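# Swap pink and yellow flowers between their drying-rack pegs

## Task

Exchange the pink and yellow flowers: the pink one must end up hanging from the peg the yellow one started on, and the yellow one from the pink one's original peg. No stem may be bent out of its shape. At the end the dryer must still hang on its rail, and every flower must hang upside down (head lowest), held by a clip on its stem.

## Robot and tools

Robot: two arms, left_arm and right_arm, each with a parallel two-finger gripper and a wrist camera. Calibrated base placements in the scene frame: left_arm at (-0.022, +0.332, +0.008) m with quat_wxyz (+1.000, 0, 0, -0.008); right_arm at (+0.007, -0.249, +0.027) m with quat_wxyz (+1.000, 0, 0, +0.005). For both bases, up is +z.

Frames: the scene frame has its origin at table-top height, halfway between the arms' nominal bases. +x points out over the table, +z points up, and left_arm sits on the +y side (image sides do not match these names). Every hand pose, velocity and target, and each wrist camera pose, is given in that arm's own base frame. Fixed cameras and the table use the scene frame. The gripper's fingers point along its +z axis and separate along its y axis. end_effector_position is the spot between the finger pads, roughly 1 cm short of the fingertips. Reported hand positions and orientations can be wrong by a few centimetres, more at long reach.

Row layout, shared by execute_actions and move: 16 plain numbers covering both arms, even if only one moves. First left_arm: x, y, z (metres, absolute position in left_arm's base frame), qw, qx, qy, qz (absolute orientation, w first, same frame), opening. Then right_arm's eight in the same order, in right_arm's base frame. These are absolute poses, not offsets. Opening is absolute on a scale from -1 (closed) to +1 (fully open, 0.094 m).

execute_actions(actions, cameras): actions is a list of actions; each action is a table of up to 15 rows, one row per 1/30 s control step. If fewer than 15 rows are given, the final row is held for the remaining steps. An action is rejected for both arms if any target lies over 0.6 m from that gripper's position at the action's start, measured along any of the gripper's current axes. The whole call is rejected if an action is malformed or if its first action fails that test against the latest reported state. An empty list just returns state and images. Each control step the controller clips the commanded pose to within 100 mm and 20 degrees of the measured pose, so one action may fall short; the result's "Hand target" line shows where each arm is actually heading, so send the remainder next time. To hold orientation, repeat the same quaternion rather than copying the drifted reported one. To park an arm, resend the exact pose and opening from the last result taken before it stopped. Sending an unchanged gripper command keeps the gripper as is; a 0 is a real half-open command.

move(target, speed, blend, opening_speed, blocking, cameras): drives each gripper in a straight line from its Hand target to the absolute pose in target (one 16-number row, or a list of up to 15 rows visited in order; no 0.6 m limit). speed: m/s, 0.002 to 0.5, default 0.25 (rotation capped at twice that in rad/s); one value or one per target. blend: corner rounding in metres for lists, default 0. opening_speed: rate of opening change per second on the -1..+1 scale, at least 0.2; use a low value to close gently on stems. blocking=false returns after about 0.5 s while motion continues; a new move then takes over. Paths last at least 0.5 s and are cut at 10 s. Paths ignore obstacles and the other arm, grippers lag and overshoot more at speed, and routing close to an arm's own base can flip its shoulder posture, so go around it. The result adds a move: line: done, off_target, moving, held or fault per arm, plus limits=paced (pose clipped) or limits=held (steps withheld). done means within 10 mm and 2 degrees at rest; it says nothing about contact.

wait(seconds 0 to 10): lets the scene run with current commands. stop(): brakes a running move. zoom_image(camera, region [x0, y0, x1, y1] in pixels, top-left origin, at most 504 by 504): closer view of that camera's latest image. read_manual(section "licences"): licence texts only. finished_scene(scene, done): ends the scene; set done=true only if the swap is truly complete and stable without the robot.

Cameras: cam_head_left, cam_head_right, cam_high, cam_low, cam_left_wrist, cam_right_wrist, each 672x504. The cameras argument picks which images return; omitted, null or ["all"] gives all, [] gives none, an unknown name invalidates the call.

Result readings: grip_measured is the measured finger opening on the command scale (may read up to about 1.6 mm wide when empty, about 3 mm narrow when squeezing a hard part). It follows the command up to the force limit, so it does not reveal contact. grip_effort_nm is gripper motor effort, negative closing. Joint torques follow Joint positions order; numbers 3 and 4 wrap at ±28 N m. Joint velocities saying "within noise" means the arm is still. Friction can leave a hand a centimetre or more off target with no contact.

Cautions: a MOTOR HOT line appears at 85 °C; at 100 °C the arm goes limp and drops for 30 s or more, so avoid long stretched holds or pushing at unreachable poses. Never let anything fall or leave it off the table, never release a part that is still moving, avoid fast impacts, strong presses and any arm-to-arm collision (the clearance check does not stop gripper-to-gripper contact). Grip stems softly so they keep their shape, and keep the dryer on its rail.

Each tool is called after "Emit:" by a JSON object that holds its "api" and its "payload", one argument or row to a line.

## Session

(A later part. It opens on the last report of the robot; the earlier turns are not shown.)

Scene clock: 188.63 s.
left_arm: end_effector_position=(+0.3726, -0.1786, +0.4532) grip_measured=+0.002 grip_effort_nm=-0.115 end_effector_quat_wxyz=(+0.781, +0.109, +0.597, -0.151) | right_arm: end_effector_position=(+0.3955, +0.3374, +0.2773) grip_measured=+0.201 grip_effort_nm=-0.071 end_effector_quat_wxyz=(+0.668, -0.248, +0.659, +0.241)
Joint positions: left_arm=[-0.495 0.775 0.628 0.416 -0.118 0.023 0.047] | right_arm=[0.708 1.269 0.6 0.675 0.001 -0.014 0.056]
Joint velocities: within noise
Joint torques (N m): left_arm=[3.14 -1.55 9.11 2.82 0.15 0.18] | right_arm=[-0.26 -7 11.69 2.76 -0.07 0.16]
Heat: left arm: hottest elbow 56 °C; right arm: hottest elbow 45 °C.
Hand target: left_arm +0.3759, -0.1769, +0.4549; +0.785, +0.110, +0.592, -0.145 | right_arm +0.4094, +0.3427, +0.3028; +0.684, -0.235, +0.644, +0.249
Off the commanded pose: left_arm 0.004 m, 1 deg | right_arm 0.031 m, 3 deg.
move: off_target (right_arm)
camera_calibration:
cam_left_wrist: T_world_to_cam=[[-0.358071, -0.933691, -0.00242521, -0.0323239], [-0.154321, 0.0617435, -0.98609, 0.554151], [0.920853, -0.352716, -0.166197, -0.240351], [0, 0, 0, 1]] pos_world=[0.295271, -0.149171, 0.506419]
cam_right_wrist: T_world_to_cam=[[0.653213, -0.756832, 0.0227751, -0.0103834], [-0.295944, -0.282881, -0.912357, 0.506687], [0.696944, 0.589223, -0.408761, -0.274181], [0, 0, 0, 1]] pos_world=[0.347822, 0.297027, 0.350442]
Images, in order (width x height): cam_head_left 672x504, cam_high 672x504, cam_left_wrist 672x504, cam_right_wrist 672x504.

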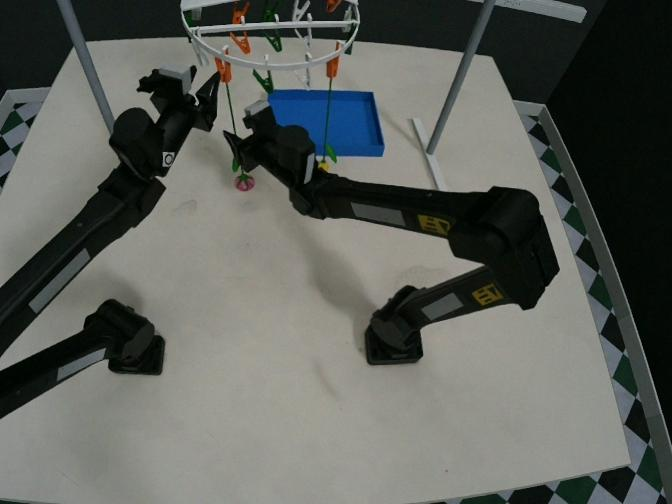

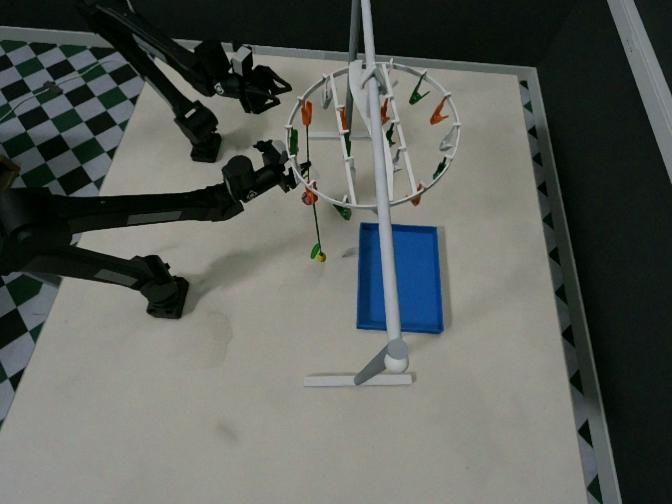

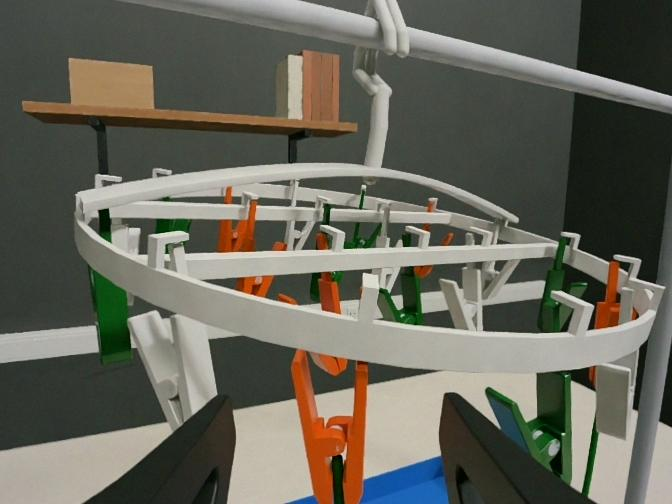

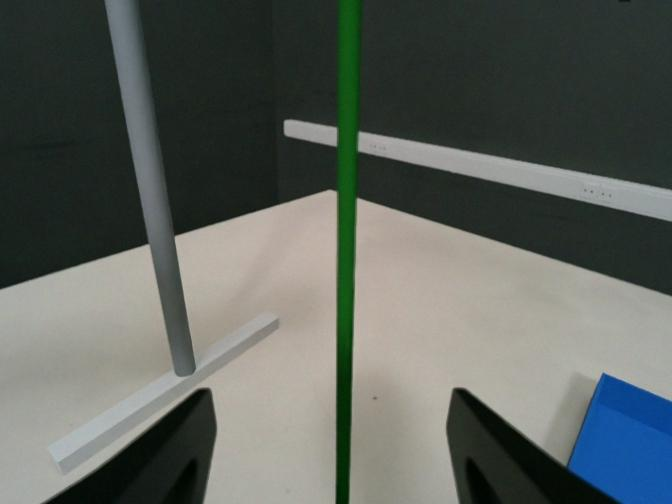

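Emit:
{"api": "move", "payload": {
  "target": [0.377, -0.1773, 0.4314, 0.7853, 0.1097, 0.5918, -0.1455, 0, 0.426, 0.3553, 0.303, 0.6845, -0.2343, 0.6439, 0.2491, 0.2],
  "speed": 0.05,
  "cameras": ["cam_left_wrist", "cam_right_wrist", "cam_high", "cam_head_left"]
}}

Scene clock: 228.50 s.
left_arm: end_effector_position=(+0.3739, -0.1794, +0.4289) grip_measured=+0.002 grip_effort_nm=-0.120 end_effector_quat_wxyz=(+0.780, +0.110, +0.597, -0.151) | right_arm: end_effector_position=(+0.4103, +0.3488, +0.2779) grip_measured=+0.201 grip_effort_nm=-0.081 end_effector_quat_wxyz=(+0.668, -0.248, +0.659, +0.241)
Joint positions: left_arm=[-0.495 0.796 0.573 0.491 -0.117 0.023 0.047] | right_arm=[0.705 1.32 0.647 0.681 -0.002 -0.014 0.056]
Joint velocities: within noise
Joint torques (N m): left_arm=[3.19 -1.67 9.07 2.7 0.16 0.17] | right_arm=[-0.09 -8.41 11.62 2.76 -0.08 0.15]
Heat: left arm: hottest elbow 54 °C; right arm: hottest elbow 47 °C.
Hand target: left_arm +0.3769, -0.1772, +0.4314; +0.785, +0.110, +0.592, -0.145 | right_arm +0.4245, +0.3540, +0.3028; +0.684, -0.235, +0.644, +0.249
Off the commanded pose: left_arm 0.004 m, 1 deg | right_arm 0.030 m, 3 deg.
move: off_target (right_arm)
camera_calibration:
cam_left_wrist: T_world_to_cam=[[-0.358667, -0.93346, -0.00318937, -0.0321134], [-0.155378, 0.0630699, -0.98584, 0.530957], [0.920443, -0.353093, -0.167661, -0.245135], [0, 0, 0, 1]] pos_world=[0.296614, -0.150019, 0.482237]
cam_right_wrist: T_world_to_cam=[[0.653206, -0.756837, 0.0227975, -0.0114609], [-0.295667, -0.282669, -0.912513, 0.514682], [0.697067, 0.589318, -0.408413, -0.291181], [0, 0, 0, 1]] pos_world=[0.362634, 0.308409, 0.350993]
Images, in order (width x height): cam_head_left 672x504, cam_high 672x504, cam_left_wrist 672x504, cam_right_wrist 672x504.

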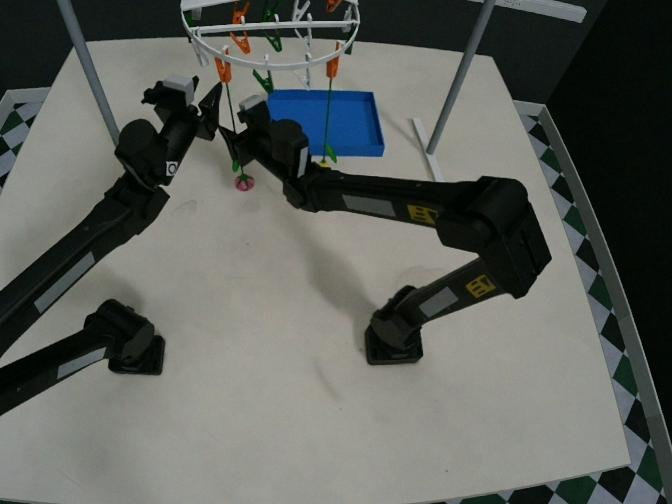

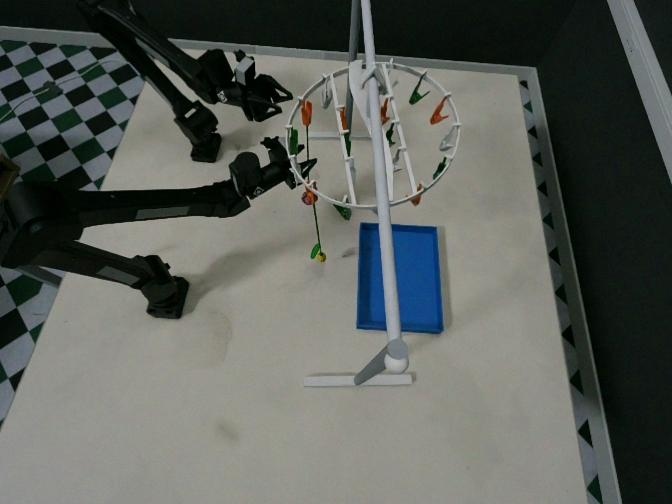

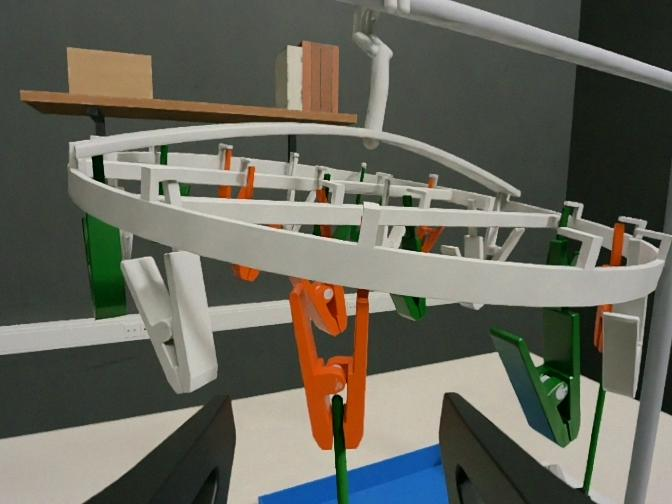

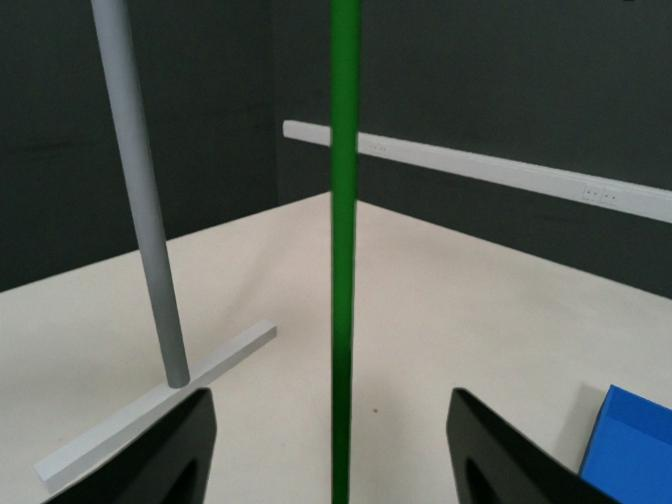

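Emit:
{"api": "zoom_image", "payload": {
  "camera": "cam_right_wrist",
  "region": [310, 230, 370, 270]
}}

Emit:
{"api": "zoom_image", "payload": {
  "camera": "cam_left_wrist",
  "region": [250, 260, 410, 460]
}}

Scaled by 8.400 from the camera's 672x504 image, which has a finer 960x720 frame.

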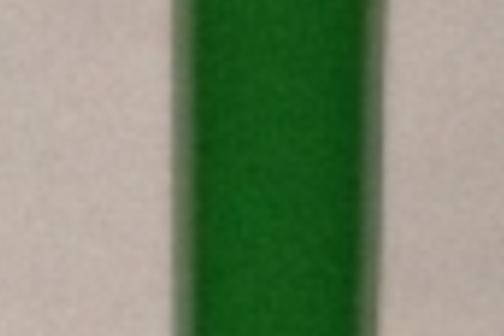

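Scaled by 2.520 from the camera's 672x504 image, which has a finer 960x720 frame.

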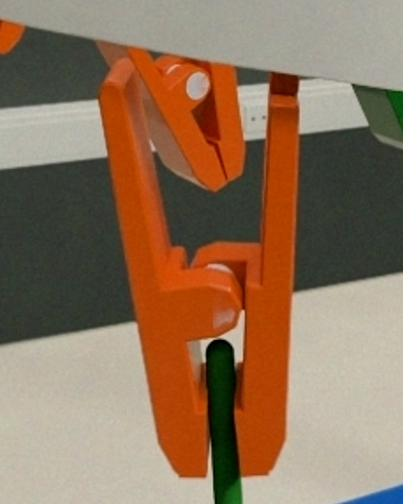

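Emit:
{"api": "move", "payload": {
  "target": [0.3948, -0.1843, 0.437, 0.7853, 0.1097, 0.5918, -0.1455, 0, 0.426, 0.3553, 0.303, 0.6845, -0.2343, 0.6439, 0.2491, 0.2],
  "speed": 0.05,
  "cameras": ["cam_left_wrist", "cam_right_wrist"]
}}

Scene clock: 238.73 s.
left_arm: end_effector_position=(+0.3888, -0.1858, +0.4094) grip_measured=+0.002 grip_effort_nm=-0.115 end_effector_quat_wxyz=(+0.768, +0.116, +0.612, -0.147) | right_arm: end_effector_position=(+0.4103, +0.3488, +0.2781) grip_measured=+0.201 grip_effort_nm=-0.081 end_effector_quat_wxyz=(+0.668, -0.248, +0.659, +0.241)
Joint positions: left_arm=[-0.489 0.856 0.573 0.51 -0.111 0.023 0.047] | right_arm=[0.705 1.32 0.647 0.682 -0.002 -0.014 0.056]
Joint velocities: within noise
Joint torques (N m): left_arm=[3.31 -2.37 11.79 2.77 0.15 0.15] | right_arm=[-0.32 -8.23 11.67 2.66 -0.06 0.17]
Heat: left arm: hottest elbow 53 °C; right arm: hottest elbow 45 °C.
Hand target: left_arm +0.3935, -0.1837, +0.4365; +0.785, +0.110, +0.592, -0.145 | right_arm +0.4244, +0.3541, +0.3028; +0.684, -0.235, +0.644, +0.249
Off the commanded pose: left_arm 0.028 m, 3 deg | right_arm 0.030 m, 3 deg.
move: off_target (left_arm, right_arm)
camera_calibration:
cam_left_wrist: T_world_to_cam=[[-0.359419, -0.933123, -0.00997746, -0.0296648], [-0.190225, 0.0837297, -0.978163, 0.528682], [0.913582, -0.349673, -0.207597, -0.24476], [0, 0, 0, 1]] pos_world=[0.313515, -0.157533, 0.46603]
cam_right_wrist: T_world_to_cam=[[0.653481, -0.756599, 0.0228062, -0.0115981], [-0.295027, -0.282333, -0.912824, 0.514561], [0.697081, 0.589785, -0.407716, -0.291464], [0, 0, 0, 1]] pos_world=[0.362563, 0.308404, 0.351133]
Images, in order (width x height): cam_left_wrist 672x504, cam_right_wrist 672x504.

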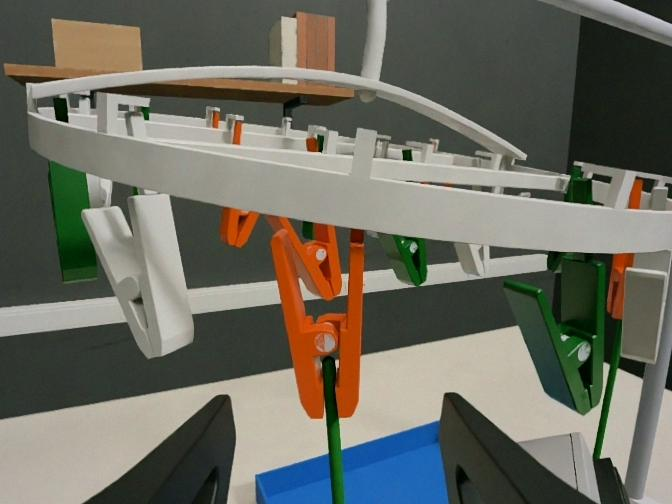

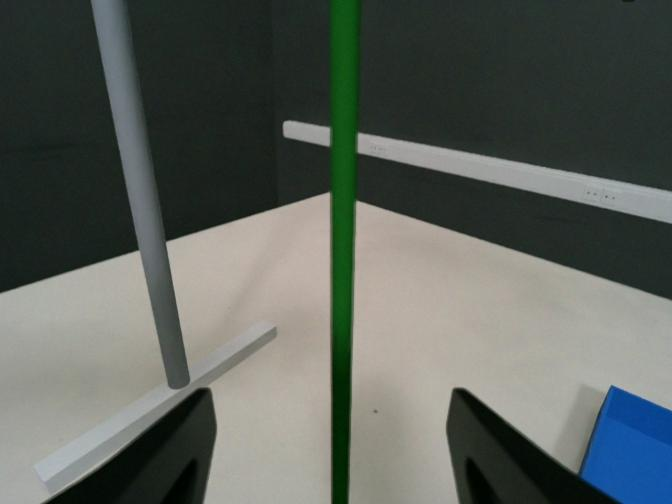

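Emit:
{"api": "move", "payload": {
  "target": [0.3948, -0.1843, 0.449, 0.7853, 0.1097, 0.5918, -0.1455, 0, 0.426, 0.3553, 0.303, 0.6845, -0.2343, 0.6439, 0.2491, 0.2],
  "speed": 0.05,
  "cameras": []
}}

Scene clock: 244.33 s.
left_arm: end_effector_position=(+0.3896, -0.1862, +0.4130) grip_measured=+0.002 grip_effort_nm=-0.115 end_effector_quat_wxyz=(+0.769, +0.115, +0.612, -0.147) | right_arm: end_effector_position=(+0.4104, +0.3487, +0.2781) grip_measured=+0.201 grip_effort_nm=-0.081 end_effector_quat_wxyz=(+0.668, -0.248, +0.659, +0.241)
Joint positions: left_arm=[-0.489 0.856 0.582 0.502 -0.111 0.023 0.047] | right_arm=[0.704 1.32 0.647 0.682 -0.002 -0.014 0.056]
Joint velocities: within noise
Joint torques (N m): left_arm=[3.25 -3.31 12.98 1.63 0.14 0.15] | right_arm=[-0.03 -8.23 11.62 2.67 -0.07 0.17]
Heat: left arm: hottest elbow 54 °C; right arm: hottest elbow 44 °C.
Hand target: left_arm +0.3927, -0.1835, +0.4483; +0.785, +0.110, +0.592, -0.145 | right_arm +0.4245, +0.3539, +0.3028; +0.684, -0.235, +0.644, +0.249
Off the commanded pose: left_arm 0.036 m, 3 deg | right_arm 0.030 m, 3 deg.
move: off_target (left_arm, right_arm)
No camera images: "cameras" was empty.

Emit:
{"api": "move", "payload": {
  "target": [0.3948, -0.1843, 0.461, 0.7853, 0.1097, 0.5918, -0.1455, 0, 0.426, 0.3553, 0.303, 0.6845, -0.2343, 0.6439, 0.2491, 0.2],
  "speed": 0.05,
  "cameras": []
}}

Scene clock: 246.50 s.
left_arm: end_effector_position=(+0.3920, -0.1875, +0.4217) grip_measured=+0.002 grip_effort_nm=-0.115 end_effector_quat_wxyz=(+0.767, +0.116, +0.614, -0.146) | right_arm: end_effector_position=(+0.4104, +0.3487, +0.2781) grip_measured=+0.201 grip_effort_nm=-0.081 end_effector_quat_wxyz=(+0.668, -0.248, +0.659, +0.241)
Joint positions: left_arm=[-0.489 0.855 0.61 0.466 -0.111 0.023 0.047] | right_arm=[0.704 1.32 0.647 0.682 -0.002 -0.014 0.056]
Joint velocities: within noise
Joint torques (N m): left_arm=[3.25 -3.96 13.07 1.55 0.13 0.15] | right_arm=[-0.09 -8.29 11.67 2.7 -0.06 0.17]
Heat: left arm: hottest elbow 54 °C; right arm: hottest elbow 44 °C.
Hand target: left_arm +0.3925, -0.1834, +0.4602; +0.785, +0.110, +0.592, -0.145 | right_arm +0.4245, +0.3540, +0.3028; +0.684, -0.235, +0.644, +0.249
Off the commanded pose: left_arm 0.040 m, 3 deg | right_arm 0.030 m, 3 deg.
move: off_target (left_arm, right_arm)
No camera images: "cameras" was empty.

Emit:
{"api": "move", "payload": {
  "target": [0.4125, -0.1905, 0.477, 0.7853, 0.1097, 0.5918, -0.1455, 0, 0.426, 0.3553, 0.303, 0.6845, -0.2343, 0.6439, 0.2491, 0.2],
  "speed": 0.04,
  "cameras": ["cam_left_wrist", "cam_right_wrist"]
}}

Scene clock: 249.83 s.
left_arm: end_effector_position=(+0.4046, -0.1913, +0.4454) grip_measured=+0.002 grip_effort_nm=-0.115 end_effector_quat_wxyz=(+0.772, +0.115, +0.607, -0.147) | right_arm: end_effector_position=(+0.4104, +0.3487, +0.2781) grip_measured=+0.201 grip_effort_nm=-0.076 end_effector_quat_wxyz=(+0.668, -0.248, +0.659, +0.241)
Joint positions: left_arm=[-0.48 0.888 0.677 0.45 -0.102 0.023 0.047] | right_arm=[0.704 1.32 0.647 0.682 -0.002 -0.014 0.056]
Joint velocities: within noise
Joint torques (N m): left_arm=[3.31 -2.78 13.18 1.59 0.14 0.12] | right_arm=[-0.03 -8.29 11.64 2.73 -0.07 0.15]
Heat: left arm: hottest elbow 54 °C; right arm: hottest elbow 44 °C.
Hand target: left_arm +0.4106, -0.1897, +0.4763; +0.785, +0.110, +0.592, -0.145 | right_arm +0.4245, +0.3540, +0.3028; +0.684, -0.235, +0.644, +0.249
Off the commanded pose: left_arm 0.033 m, 2 deg | right_arm 0.030 m, 3 deg.
move: off_target (left_arm, right_arm)
camera_calibration:
cam_left_wrist: T_world_to_cam=[[-0.358715, -0.933388, -0.0104781, -0.028831], [-0.178107, 0.0794596, -0.980798, 0.562762], [0.916298, -0.34996, -0.194747, -0.260447], [0, 0, 0, 1]] pos_world=[0.328537, -0.162774, 0.500932]
cam_right_wrist: T_world_to_cam=[[0.653193, -0.756848, 0.0228062, -0.0115981], [-0.295135, -0.28222, -0.912824, 0.514561], [0.697305, 0.589519, -0.407716, -0.291464], [0, 0, 0, 1]] pos_world=[0.36268, 0.308265, 0.351133]
Images, in order (width x height): cam_left_wrist 672x504, cam_right_wrist 672x504.

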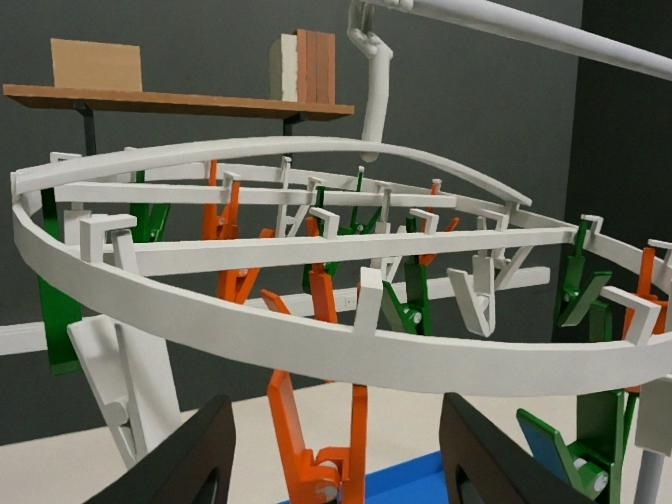

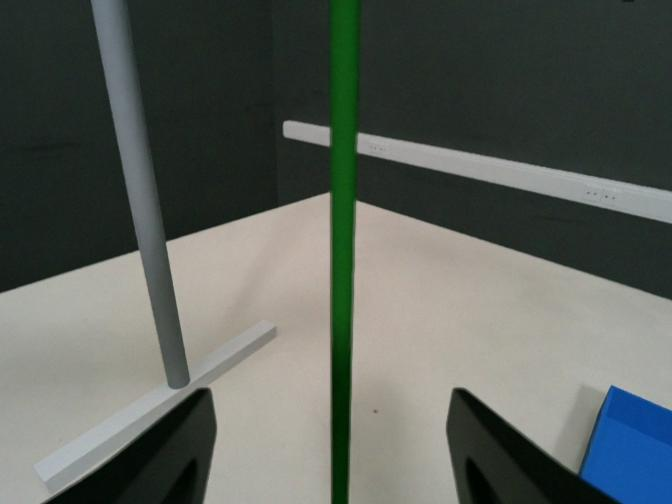

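Emit:
{"api": "move", "payload": {
  "target": [0.4185, -0.1928, 0.477, 0.7853, 0.1097, 0.5918, -0.1455, 0, 0.426, 0.3553, 0.303, 0.6845, -0.2343, 0.6439, 0.2491, -0.7],
  "speed": 0.04,
  "opening_speed": 0.5,
  "cameras": ["cam_left_wrist", "cam_right_wrist"]
}}

Scene clock: 261.87 s.
left_arm: end_effector_position=(+0.4104, -0.1936, +0.4442) grip_measured=+0.002 grip_effort_nm=-0.115 end_effector_quat_wxyz=(+0.770, +0.116, +0.610, -0.146) | right_arm: end_effector_position=(+0.4104, +0.3487, +0.2781) grip_measured=-0.698 grip_effort_nm=-0.076 end_effector_quat_wxyz=(+0.668, -0.248, +0.659, +0.241)
Joint positions: left_arm=[-0.477 0.907 0.689 0.45 -0.099 0.023 0.047] | right_arm=[0.704 1.32 0.647 0.682 -0.002 -0.014 0.014]
Joint velocities: within noise
Joint torques (N m): left_arm=[3.31 -2.96 13.15 1.99 0.14 0.11] | right_arm=[-0.09 -8.23 11.73 2.65 -0.07 0.16]
Heat: left arm: hottest elbow 57 °C; right arm: hottest elbow 43 °C.
Hand target: left_arm +0.4164, -0.1919, +0.4762; +0.785, +0.110, +0.592, -0.145 | right_arm +0.4245, +0.3540, +0.3028; +0.684, -0.235, +0.644, +0.249
Off the commanded pose: left_arm 0.034 m, 3 deg | right_arm 0.030 m, 3 deg.
move: off_target (left_arm, right_arm)
camera_calibration:
cam_left_wrist: T_world_to_cam=[[-0.358728, -0.933367, -0.0118589, -0.0282827], [-0.184509, 0.0833562, -0.97929, 0.56556], [0.915025, -0.349111, -0.202117, -0.262895], [0, 0, 0, 1]] pos_world=[0.33476, -0.165321, 0.500377]
cam_right_wrist: T_world_to_cam=[[0.653193, -0.756848, 0.0228062, -0.0115981], [-0.295135, -0.28222, -0.912824, 0.514561], [0.697305, 0.589519, -0.407716, -0.291464], [0, 0, 0, 1]] pos_world=[0.36268, 0.308265, 0.351133]
Images, in order (width x height): cam_left_wrist 672x504, cam_right_wrist 672x504.

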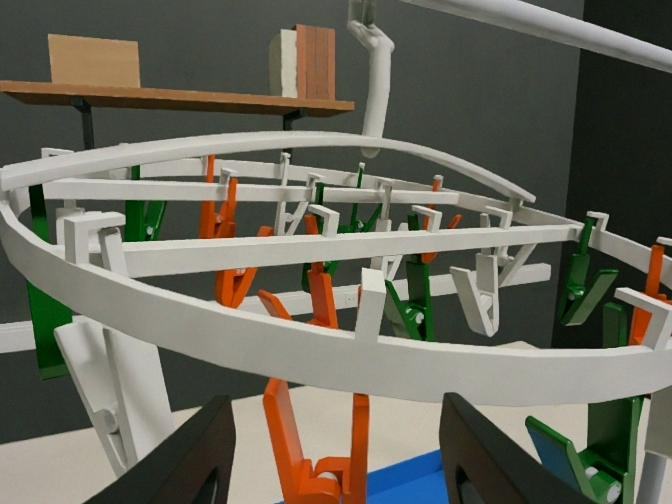

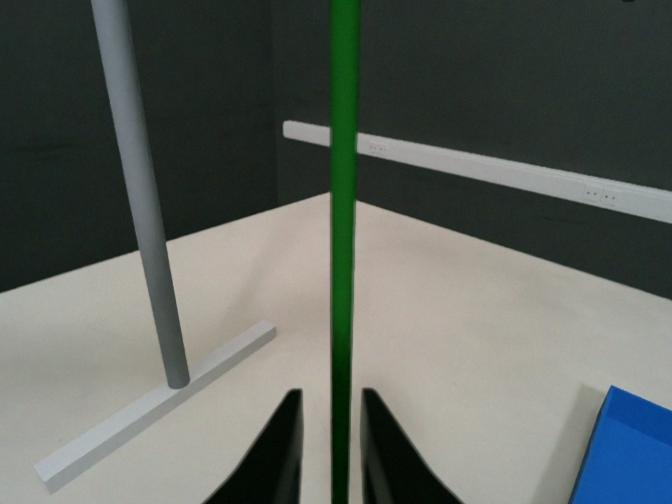

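Emit:
{"api": "move", "payload": {
  "target": [0.4185, -0.1928, 0.477, 0.7853, 0.1097, 0.5918, -0.1455, 0, 0.4278, 0.3531, 0.303, 0.6845, -0.2343, 0.6439, 0.2491, -0.7],
  "speed": 0.04,
  "cameras": ["cam_right_wrist"]
}}

Scene clock: 266.40 s.
left_arm: end_effector_position=(+0.4104, -0.1936, +0.4444) grip_measured=+0.002 grip_effort_nm=-0.115 end_effector_quat_wxyz=(+0.770, +0.116, +0.610, -0.146) | right_arm: end_effector_position=(+0.4120, +0.3468, +0.2781) grip_measured=-0.699 grip_effort_nm=-0.076 end_effector_quat_wxyz=(+0.668, -0.248, +0.659, +0.241)
Joint positions: left_arm=[-0.477 0.907 0.689 0.45 -0.099 0.023 0.047] | right_arm=[0.698 1.32 0.647 0.682 -0.009 -0.014 0.014]
Joint velocities: within noise
Joint torques (N m): left_arm=[3.31 -2.96 13.16 1.98 0.14 0.11] | right_arm=[-0.21 -8.29 11.66 2.65 -0.09 0.18]
Heat: left arm: hottest elbow 57 °C; right arm: hottest elbow 43 °C.
Hand target: left_arm +0.4164, -0.1919, +0.4763; +0.785, +0.110, +0.592, -0.145 | right_arm +0.4262, +0.3519, +0.3028; +0.684, -0.235, +0.644, +0.249
Off the commanded pose: left_arm 0.034 m, 3 deg | right_arm 0.030 m, 3 deg.
move: off_target (left_arm, right_arm)
camera_calibration:
cam_right_wrist: T_world_to_cam=[[0.653192, -0.756847, 0.0228647, -0.0141309], [-0.2951, -0.282261, -0.912822, 0.514496], [0.697321, 0.5895, -0.407716, -0.29146], [0, 0, 0, 1]] pos_world=[0.364299, 0.306343, 0.351133]
Images, in order (width x height): cam_right_wrist 672x504.

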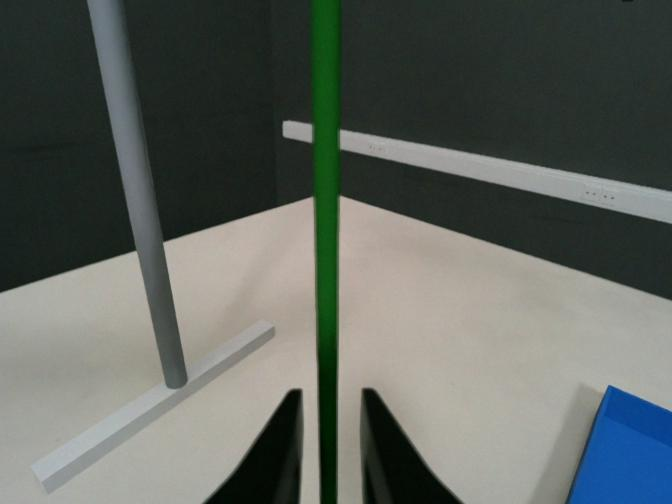

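Emit:
{"api": "move", "payload": {
  "target": [0.4185, -0.1928, 0.477, 0.7853, 0.1097, 0.5918, -0.1455, 0, 0.4278, 0.3531, 0.303, 0.6845, -0.2343, 0.6439, 0.2491, -0.89],
  "speed": 0.04,
  "opening_speed": 0.2,
  "cameras": ["cam_right_wrist"]
}}

Scene clock: 269.67 s.
left_arm: end_effector_position=(+0.4105, -0.1936, +0.4443) grip_measured=+0.002 grip_effort_nm=-0.115 end_effector_quat_wxyz=(+0.770, +0.116, +0.610, -0.146) | right_arm: end_effector_position=(+0.4121, +0.3467, +0.2781) grip_measured=-0.888 grip_effort_nm=-0.081 end_effector_quat_wxyz=(+0.668, -0.248, +0.659, +0.241)
Joint positions: left_arm=[-0.477 0.907 0.689 0.45 -0.099 0.023 0.047] | right_arm=[0.697 1.32 0.647 0.682 -0.009 -0.014 0.005]
Joint velocities: within noise
Joint torques (N m): left_arm=[3.31 -2.96 13.15 1.99 0.14 0.11] | right_arm=[-0.15 -8.47 11.6 2.66 -0.06 0.17]
Heat: left arm: hottest elbow 57 °C; right arm: hottest elbow 43 °C.
Hand target: left_arm +0.4165, -0.1920, +0.4762; +0.785, +0.110, +0.592, -0.145 | right_arm +0.4263, +0.3518, +0.3028; +0.684, -0.235, +0.644, +0.249
Off the commanded pose: left_arm 0.034 m, 3 deg | right_arm 0.030 m, 3 deg.
move: off_target (left_arm, right_arm)
camera_calibration:
cam_right_wrist: T_world_to_cam=[[0.653191, -0.756847, 0.0228679, -0.0142716], [-0.295098, -0.282263, -0.912822, 0.514492], [0.697322, 0.589499, -0.407716, -0.291459], [0, 0, 0, 1]] pos_world=[0.364389, 0.306236, 0.351133]
Images, in order (width x height): cam_right_wrist 672x504.

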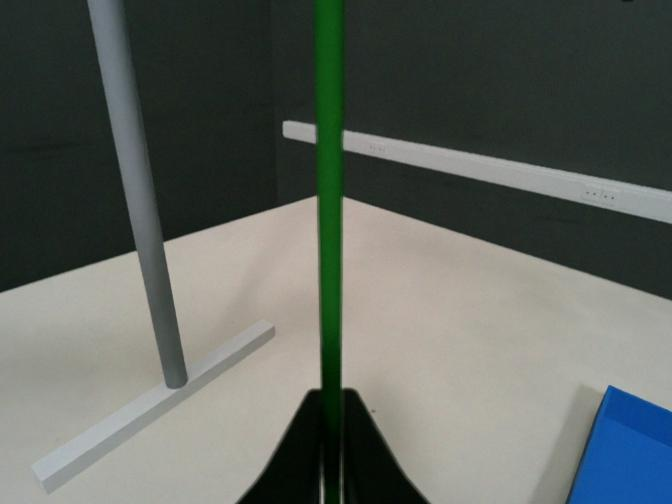

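Emit:
{"api": "move", "payload": {
  "target": [0.4185, -0.1928, 0.477, 0.7853, 0.1097, 0.5918, -0.1455, 0, 0.4278, 0.3531, 0.303, 0.6845, -0.2343, 0.6439, 0.2491, -0.94],
  "speed": 0.04,
  "opening_speed": 0.2,
  "cameras": ["cam_right_wrist"]
}}

Scene clock: 271.93 s.
left_arm: end_effector_position=(+0.4105, -0.1936, +0.4443) grip_measured=+0.002 grip_effort_nm=-0.110 end_effector_quat_wxyz=(+0.770, +0.116, +0.610, -0.146) | right_arm: end_effector_position=(+0.4121, +0.3467, +0.2781) grip_measured=-0.937 grip_effort_nm=-0.730 end_effector_quat_wxyz=(+0.668, -0.248, +0.659, +0.241)
Joint positions: left_arm=[-0.477 0.907 0.689 0.45 -0.099 0.023 0.047] | right_arm=[0.697 1.32 0.647 0.682 -0.009 -0.014 0.003]
Joint velocities: left_arm=[within noise] | right_arm=[-0.005 -0.005 0.002 0.012 -0.007 -0.022 -0.004]
Joint torques (N m): left_arm=[3.31 -2.96 13.15 1.98 0.14 0.11] | right_arm=[-0.09 -8.18 11.6 2.65 -0.06 0.16]
Heat: left arm: hottest elbow 57 °C; right arm: hottest elbow 43 °C.
Hand target: left_arm +0.4165, -0.1920, +0.4762; +0.785, +0.110, +0.592, -0.145 | right_arm +0.4263, +0.3518, +0.3028; +0.684, -0.235, +0.644, +0.249
Off the commanded pose: left_arm 0.034 m, 3 deg | right_arm 0.030 m, 3 deg.
move: off_target (left_arm, right_arm)
camera_calibration:
cam_right_wrist: T_world_to_cam=[[0.653191, -0.756847, 0.0228679, -0.0142716], [-0.295098, -0.282263, -0.912822, 0.514492], [0.697322, 0.589499, -0.407716, -0.291459], [0, 0, 0, 1]] pos_world=[0.364389, 0.306236, 0.351133]
Images, in order (width x height): cam_right_wrist 672x504.

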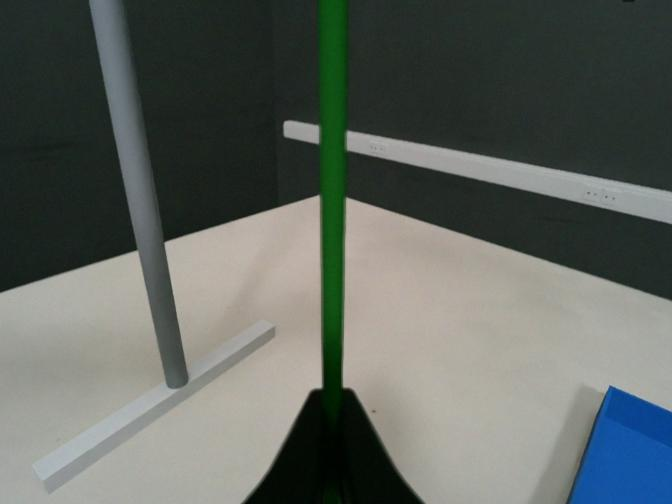

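Emit:
{"api": "move", "payload": {
  "target": [0.4185, -0.1928, 0.477, 0.7853, 0.1097, 0.5918, -0.1455, -0.45, 0.4278, 0.3531, 0.303, 0.6845, -0.2343, 0.6439, 0.2491, -0.94],
  "speed": 0.04,
  "opening_speed": 0.3,
  "cameras": ["cam_left_wrist"]
}}

Scene clock: 275.90 s.
left_arm: end_effector_position=(+0.4105, -0.1936, +0.4443) grip_measured=-0.448 grip_effort_nm=-0.120 end_effector_quat_wxyz=(+0.770, +0.116, +0.610, -0.146) | right_arm: end_effector_position=(+0.4121, +0.3467, +0.2781) grip_measured=-0.936 grip_effort_nm=-0.681 end_effector_quat_wxyz=(+0.668, -0.248, +0.659, +0.241)
Joint positions: left_arm=[-0.477 0.907 0.689 0.45 -0.099 0.023 0.026] | right_arm=[0.697 1.32 0.647 0.682 -0.009 -0.014 0.003]
Joint velocities: within noise
Joint torques (N m): left_arm=[3.25 -2.96 13.15 1.98 0.14 0.11] | right_arm=[-0.21 -8.41 11.69 2.69 -0.06 0.17]
Heat: left arm: hottest elbow 57 °C; right arm: hottest elbow 43 °C.
Hand target: left_arm +0.4165, -0.1920, +0.4762; +0.785, +0.110, +0.592, -0.145 | right_arm +0.4263, +0.3518, +0.3028; +0.684, -0.235, +0.644, +0.249
Off the commanded pose: left_arm 0.034 m, 3 deg | right_arm 0.030 m, 3 deg.
move: off_target (left_arm, right_arm)
camera_calibration:
cam_left_wrist: T_world_to_cam=[[-0.358728, -0.933367, -0.0118589, -0.0282962], [-0.184509, 0.0833562, -0.97929, 0.565654], [0.915025, -0.349111, -0.202117, -0.263007], [0, 0, 0, 1]] pos_world=[0.334876, -0.16538, 0.500445]
Images, in order (width x height): cam_left_wrist 672x504.

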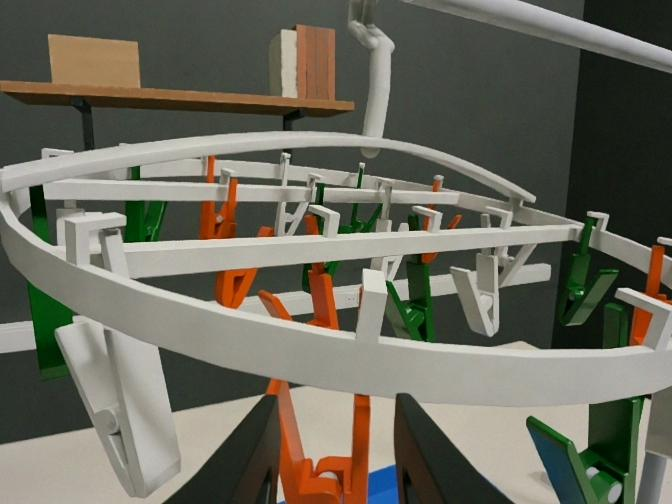

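Emit:
{"api": "move", "payload": {
  "target": [0.4185, -0.1928, 0.477, 0.7853, 0.1097, 0.5918, -0.1455, -0.60, 0.4278, 0.3531, 0.303, 0.6845, -0.2343, 0.6439, 0.2491, -0.94],
  "speed": 0.04,
  "opening_speed": 0.2,
  "cameras": ["cam_left_wrist", "cam_right_wrist"]
}}

Scene clock: 279.37 s.
left_arm: end_effector_position=(+0.4105, -0.1936, +0.4443) grip_measured=-0.598 grip_effort_nm=-0.120 end_effector_quat_wxyz=(+0.770, +0.116, +0.610, -0.146) | right_arm: end_effector_position=(+0.4121, +0.3467, +0.2781) grip_measured=-0.940 grip_effort_nm=-0.603 end_effector_quat_wxyz=(+0.668, -0.248, +0.659, +0.241)
Joint positions: left_arm=[-0.477 0.907 0.689 0.45 -0.099 0.023 0.019] | right_arm=[0.697 1.32 0.647 0.682 -0.009 -0.014 0.003]
Joint velocities: left_arm=[within noise] | right_arm=[-0.015 -0.005 0.002 -0.002 -0.022 0.007 0.009]
Joint torques (N m): left_arm=[3.31 -2.96 13.15 1.98 0.14 0.11] | right_arm=[-0.21 -8.41 11.63 2.63 -0.07 0.18]
Heat: left arm: hottest elbow 58 °C; right arm: hottest elbow 43 °C.
Hand target: left_arm +0.4165, -0.1920, +0.4762; +0.785, +0.110, +0.592, -0.145 | right_arm +0.4263, +0.3518, +0.3028; +0.684, -0.235, +0.644, +0.249
Off the commanded pose: left_arm 0.034 m, 3 deg | right_arm 0.030 m, 3 deg.
move: off_target (left_arm, right_arm)
camera_calibration:
cam_left_wrist: T_world_to_cam=[[-0.358728, -0.933367, -0.0118589, -0.0282962], [-0.184509, 0.0833562, -0.97929, 0.565654], [0.915025, -0.349111, -0.202117, -0.263007], [0, 0, 0, 1]] pos_world=[0.334876, -0.16538, 0.500445]
cam_right_wrist: T_world_to_cam=[[0.653191, -0.756847, 0.0228679, -0.0142716], [-0.295098, -0.282263, -0.912822, 0.514492], [0.697322, 0.589499, -0.407716, -0.291459], [0, 0, 0, 1]] pos_world=[0.364389, 0.306236, 0.351133]
Images, in order (width x height): cam_left_wrist 672x504, cam_right_wrist 672x504.

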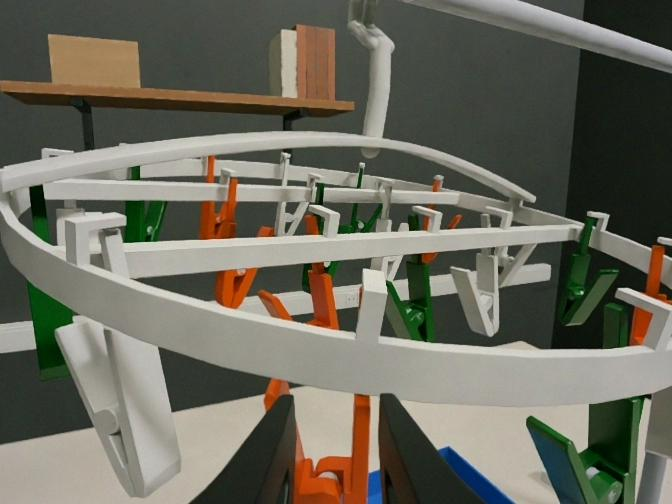

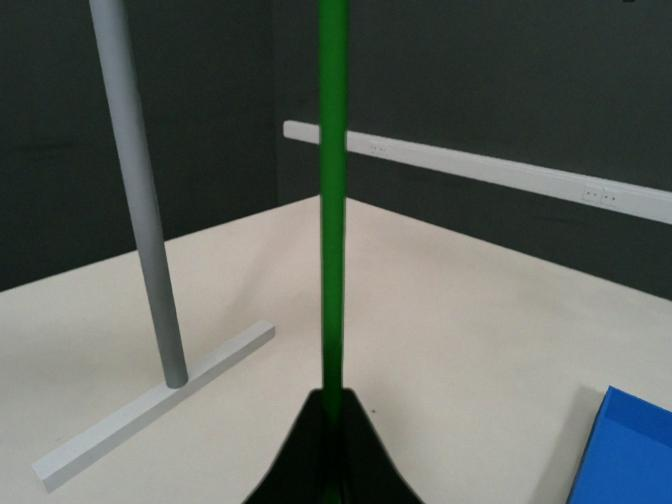

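Emit:
{"api": "zoom_image", "payload": {
  "camera": "cam_left_wrist",
  "region": [220, 350, 440, 504]
}}

Emit:
{"api": "zoom_image", "payload": {
  "camera": "cam_right_wrist",
  "region": [220, 0, 440, 160]
}}

Emit:
{"api": "execute_actions", "payload": {
  "actions": [],
  "cameras": ["cam_head_left", "cam_head_right", "cam_high", "cam_low"]
}}

Emit:
{"api": "zoom_image", "payload": {
  "camera": "cam_head_left",
  "region": [180, 40, 270, 130]
}}

Emit:
{"api": "zoom_image", "payload": {
  "camera": "cam_high",
  "region": [260, 70, 340, 150]
}}

Scaled by 2.291 from the camera's 672x504 image, which has a finer 960x720 frame.

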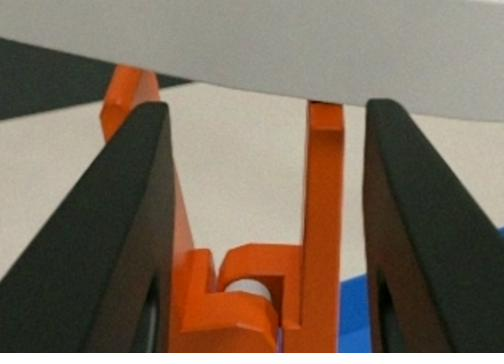

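Scaled by 2.291 from the camera's 672x504 image, which has a finer 960x720 frame.

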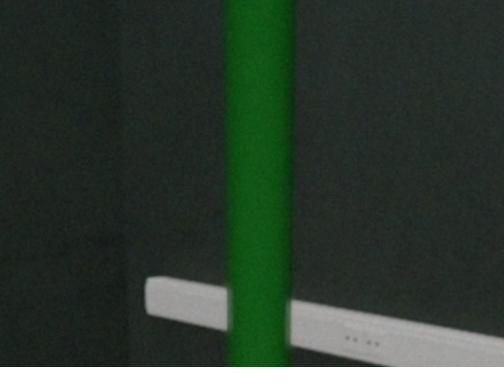

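Scene clock: 289.70 s.
left_arm: end_effector_position=(+0.4105, -0.1936, +0.4443) grip_measured=-0.598 grip_effort_nm=-0.120 end_effector_quat_wxyz=(+0.770, +0.116, +0.610, -0.146) | right_arm: end_effector_position=(+0.4121, +0.3467, +0.2781) grip_measured=-0.940 grip_effort_nm=-0.608 end_effector_quat_wxyz=(+0.668, -0.248, +0.659, +0.241)
Joint positions: left_arm=[-0.477 0.907 0.689 0.45 -0.099 0.023 0.019] | right_arm=[0.697 1.32 0.647 0.682 -0.009 -0.014 0.003]
Joint velocities: left_arm=[within noise] | right_arm=[-0.015 -0.005 -0.002 0.022 0.007 -0.007 0.006]
Joint torques (N m): left_arm=[3.25 -3.02 13.14 1.98 0.14 0.11] | right_arm=[-0.03 -8.29 11.62 2.67 -0.05 0.17]
Heat: left arm: hottest elbow 59 °C; right arm: hottest elbow 43 °C.
Hand target: left_arm +0.4164, -0.1920, +0.4762; +0.785, +0.110, +0.592, -0.145 | right_arm +0.4263, +0.3518, +0.3028; +0.684, -0.235, +0.644, +0.249
Tool commands: left_gripper/opening=-0.6 right_gripper/opening=-0.94
Off the commanded pose: left_arm 0.034 m, 3 deg | right_arm 0.030 m, 3 deg.
Images, in order (width x height): cam_head_left 672x504, cam_head_right 672x504, cam_high 672x504, cam_low 672x504.

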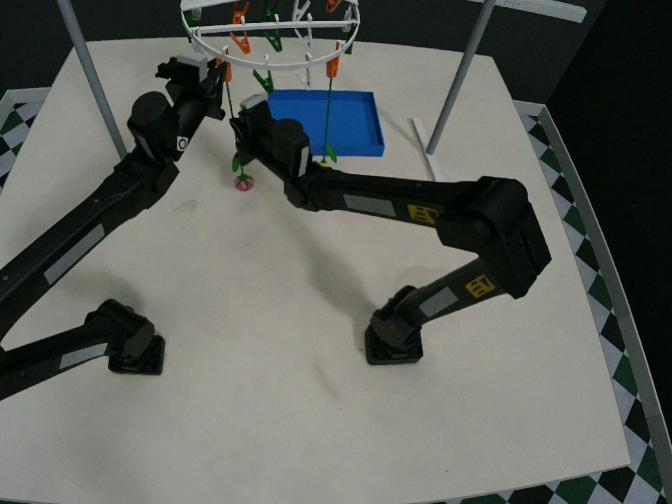

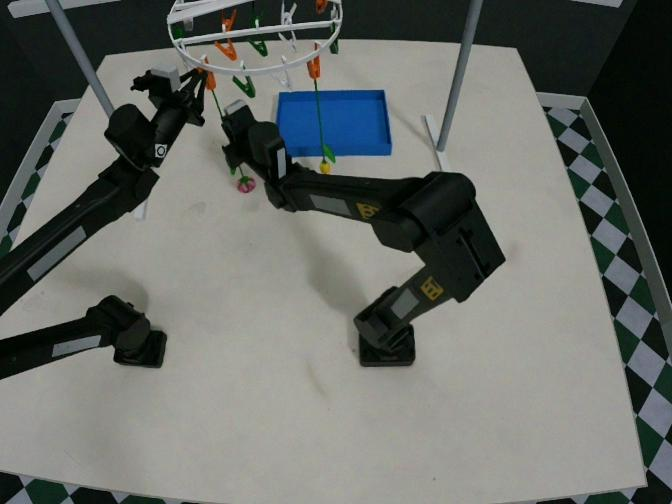

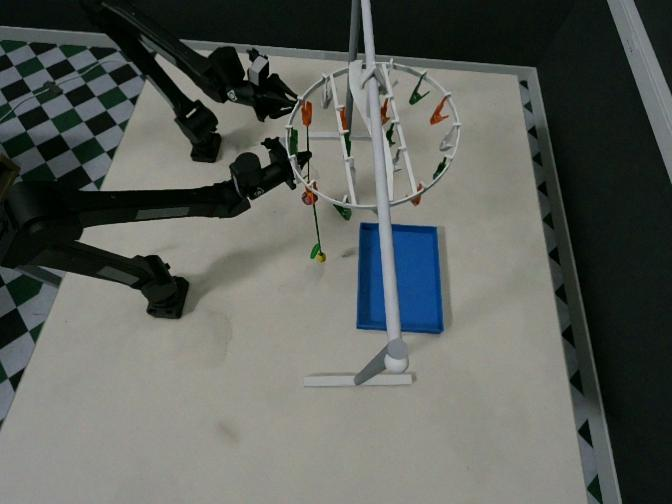

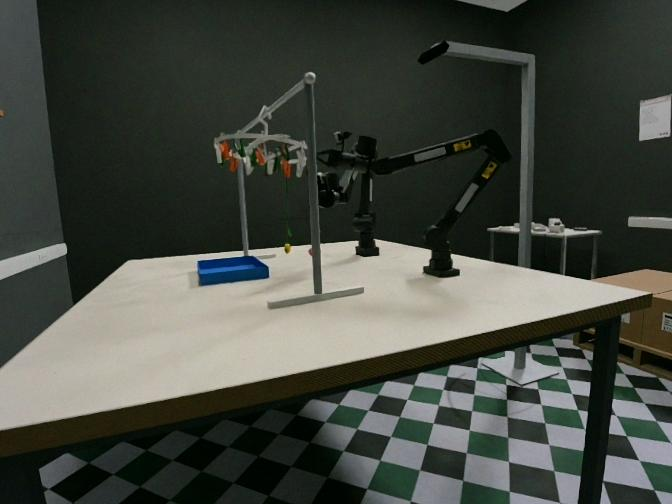

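Scaled by 5.600 from the camera's 672x504 image, which has a finer 960x720 frame.

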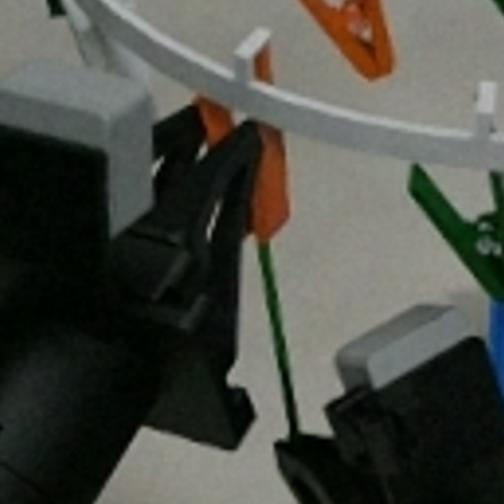

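Scaled by 6.300 from the camera's 672x504 image, which has a finer 960x720 frame.

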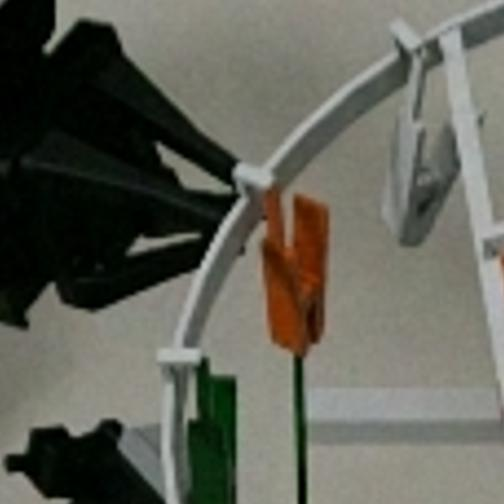

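Emit:
{"api": "move", "payload": {
  "target": [0.4185, -0.1928, 0.457, 0.7853, 0.1097, 0.5918, -0.1455, -0.1, 0.4278, 0.3531, 0.303, 0.6845, -0.2343, 0.6439, 0.2491, -0.94],
  "speed": 0.04,
  "opening_speed": 1.0,
  "cameras": ["cam_left_wrist"]
}}

Scene clock: 305.13 s.
left_arm: end_effector_position=(+0.4136, -0.1951, +0.4457) grip_measured=-0.102 grip_effort_nm=0.046 end_effector_quat_wxyz=(+0.776, +0.113, +0.602, -0.148) | right_arm: end_effector_position=(+0.4121, +0.3467, +0.2781) grip_measured=-0.937 grip_effort_nm=-0.730 end_effector_quat_wxyz=(+0.668, -0.248, +0.659, +0.241)
Joint positions: left_arm=[-0.477 0.925 0.689 0.489 -0.099 0.023 0.042] | right_arm=[0.697 1.32 0.647 0.682 -0.009 -0.014 0.003]
Joint velocities: within noise
Joint torques (N m): left_arm=[3.25 -3.14 10.18 2.84 0.14 0.11] | right_arm=[-0.38 -8.23 11.62 2.66 -0.06 0.17]
Heat: left arm: hottest elbow 60 °C; right arm: hottest elbow 43 °C.
Hand target: left_arm +0.4182, -0.1926, +0.4569; +0.785, +0.110, +0.592, -0.145 | right_arm +0.4263, +0.3518, +0.3028; +0.684, -0.235, +0.644, +0.249
Off the commanded pose: left_arm 0.013 m, 2 deg | right_arm 0.030 m, 3 deg.
move: off_target (left_arm, right_arm)
camera_calibration:
cam_left_wrist: T_world_to_cam=[[-0.358521, -0.933472, -0.0096818, -0.0296203], [-0.166512, 0.0741506, -0.983247, 0.560231], [0.918552, -0.350902, -0.182018, -0.276791], [0, 0, 0, 1]] pos_world=[0.336912, -0.166318, 0.500178]
Images, in order (width x height): cam_left_wrist 672x504.

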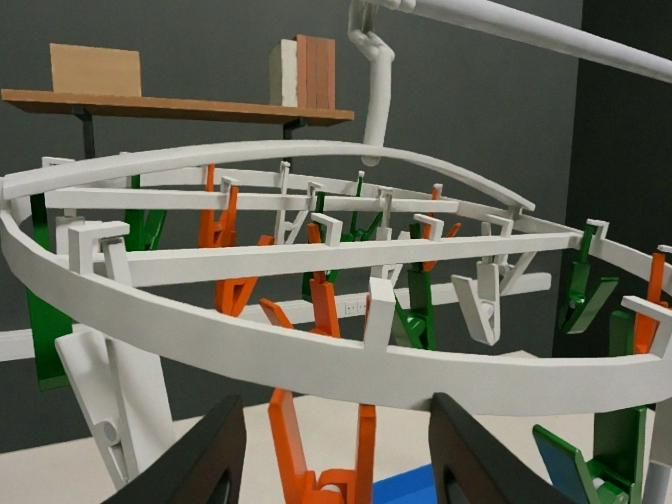

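Emit:
{"api": "move", "payload": {
  "target": [0.4165, -0.1925, 0.441, 0.7853, 0.1097, 0.5918, -0.1455, -0.1, 0.4278, 0.3531, 0.303, 0.6845, -0.2343, 0.6439, 0.2491, -0.94],
  "speed": 0.04,
  "cameras": ["cam_left_wrist"]
}}

Scene clock: 307.73 s.
left_arm: end_effector_position=(+0.4129, -0.1948, +0.4393) grip_measured=-0.102 grip_effort_nm=0.051 end_effector_quat_wxyz=(+0.781, +0.112, +0.596, -0.150) | right_arm: end_effector_position=(+0.4121, +0.3467, +0.2781) grip_measured=-0.937 grip_effort_nm=-0.735 end_effector_quat_wxyz=(+0.668, -0.248, +0.659, +0.241)
Joint positions: left_arm=[-0.477 0.935 0.667 0.536 -0.099 0.023 0.042] | right_arm=[0.697 1.32 0.647 0.682 -0.009 -0.014 0.003]
Joint velocities: left_arm=[within noise] | right_arm=[-0.005 -0.005 -0.007 0.002 0.007 -0.081 -0.005]
Joint torques (N m): left_arm=[3.14 -3.25 8.96 2.86 0.08 0.11] | right_arm=[-0.21 -8.23 11.69 2.67 -0.04 0.16]
Heat: left arm: hottest elbow 59 °C; right arm: hottest elbow 43 °C.
Hand target: left_arm +0.4165, -0.1925, +0.4409; +0.785, +0.110, +0.592, -0.146 | right_arm +0.4263, +0.3518, +0.3028; +0.684, -0.235, +0.644, +0.249
Off the commanded pose: left_arm 0.005 m, 1 deg | right_arm 0.030 m, 3 deg.
move: off_target (right_arm)
camera_calibration:
cam_left_wrist: T_world_to_cam=[[-0.358741, -0.933402, -0.0080603, -0.0302767], [-0.15276, 0.0672255, -0.985974, 0.548011], [0.920853, -0.352478, -0.166703, -0.285236], [0, 0, 0, 1]] pos_world=[0.335512, -0.16564, 0.492532]
Images, in order (width x height): cam_left_wrist 672x504.

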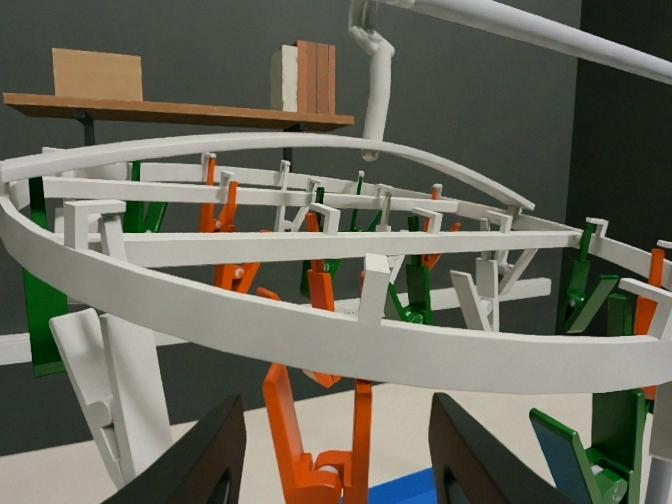

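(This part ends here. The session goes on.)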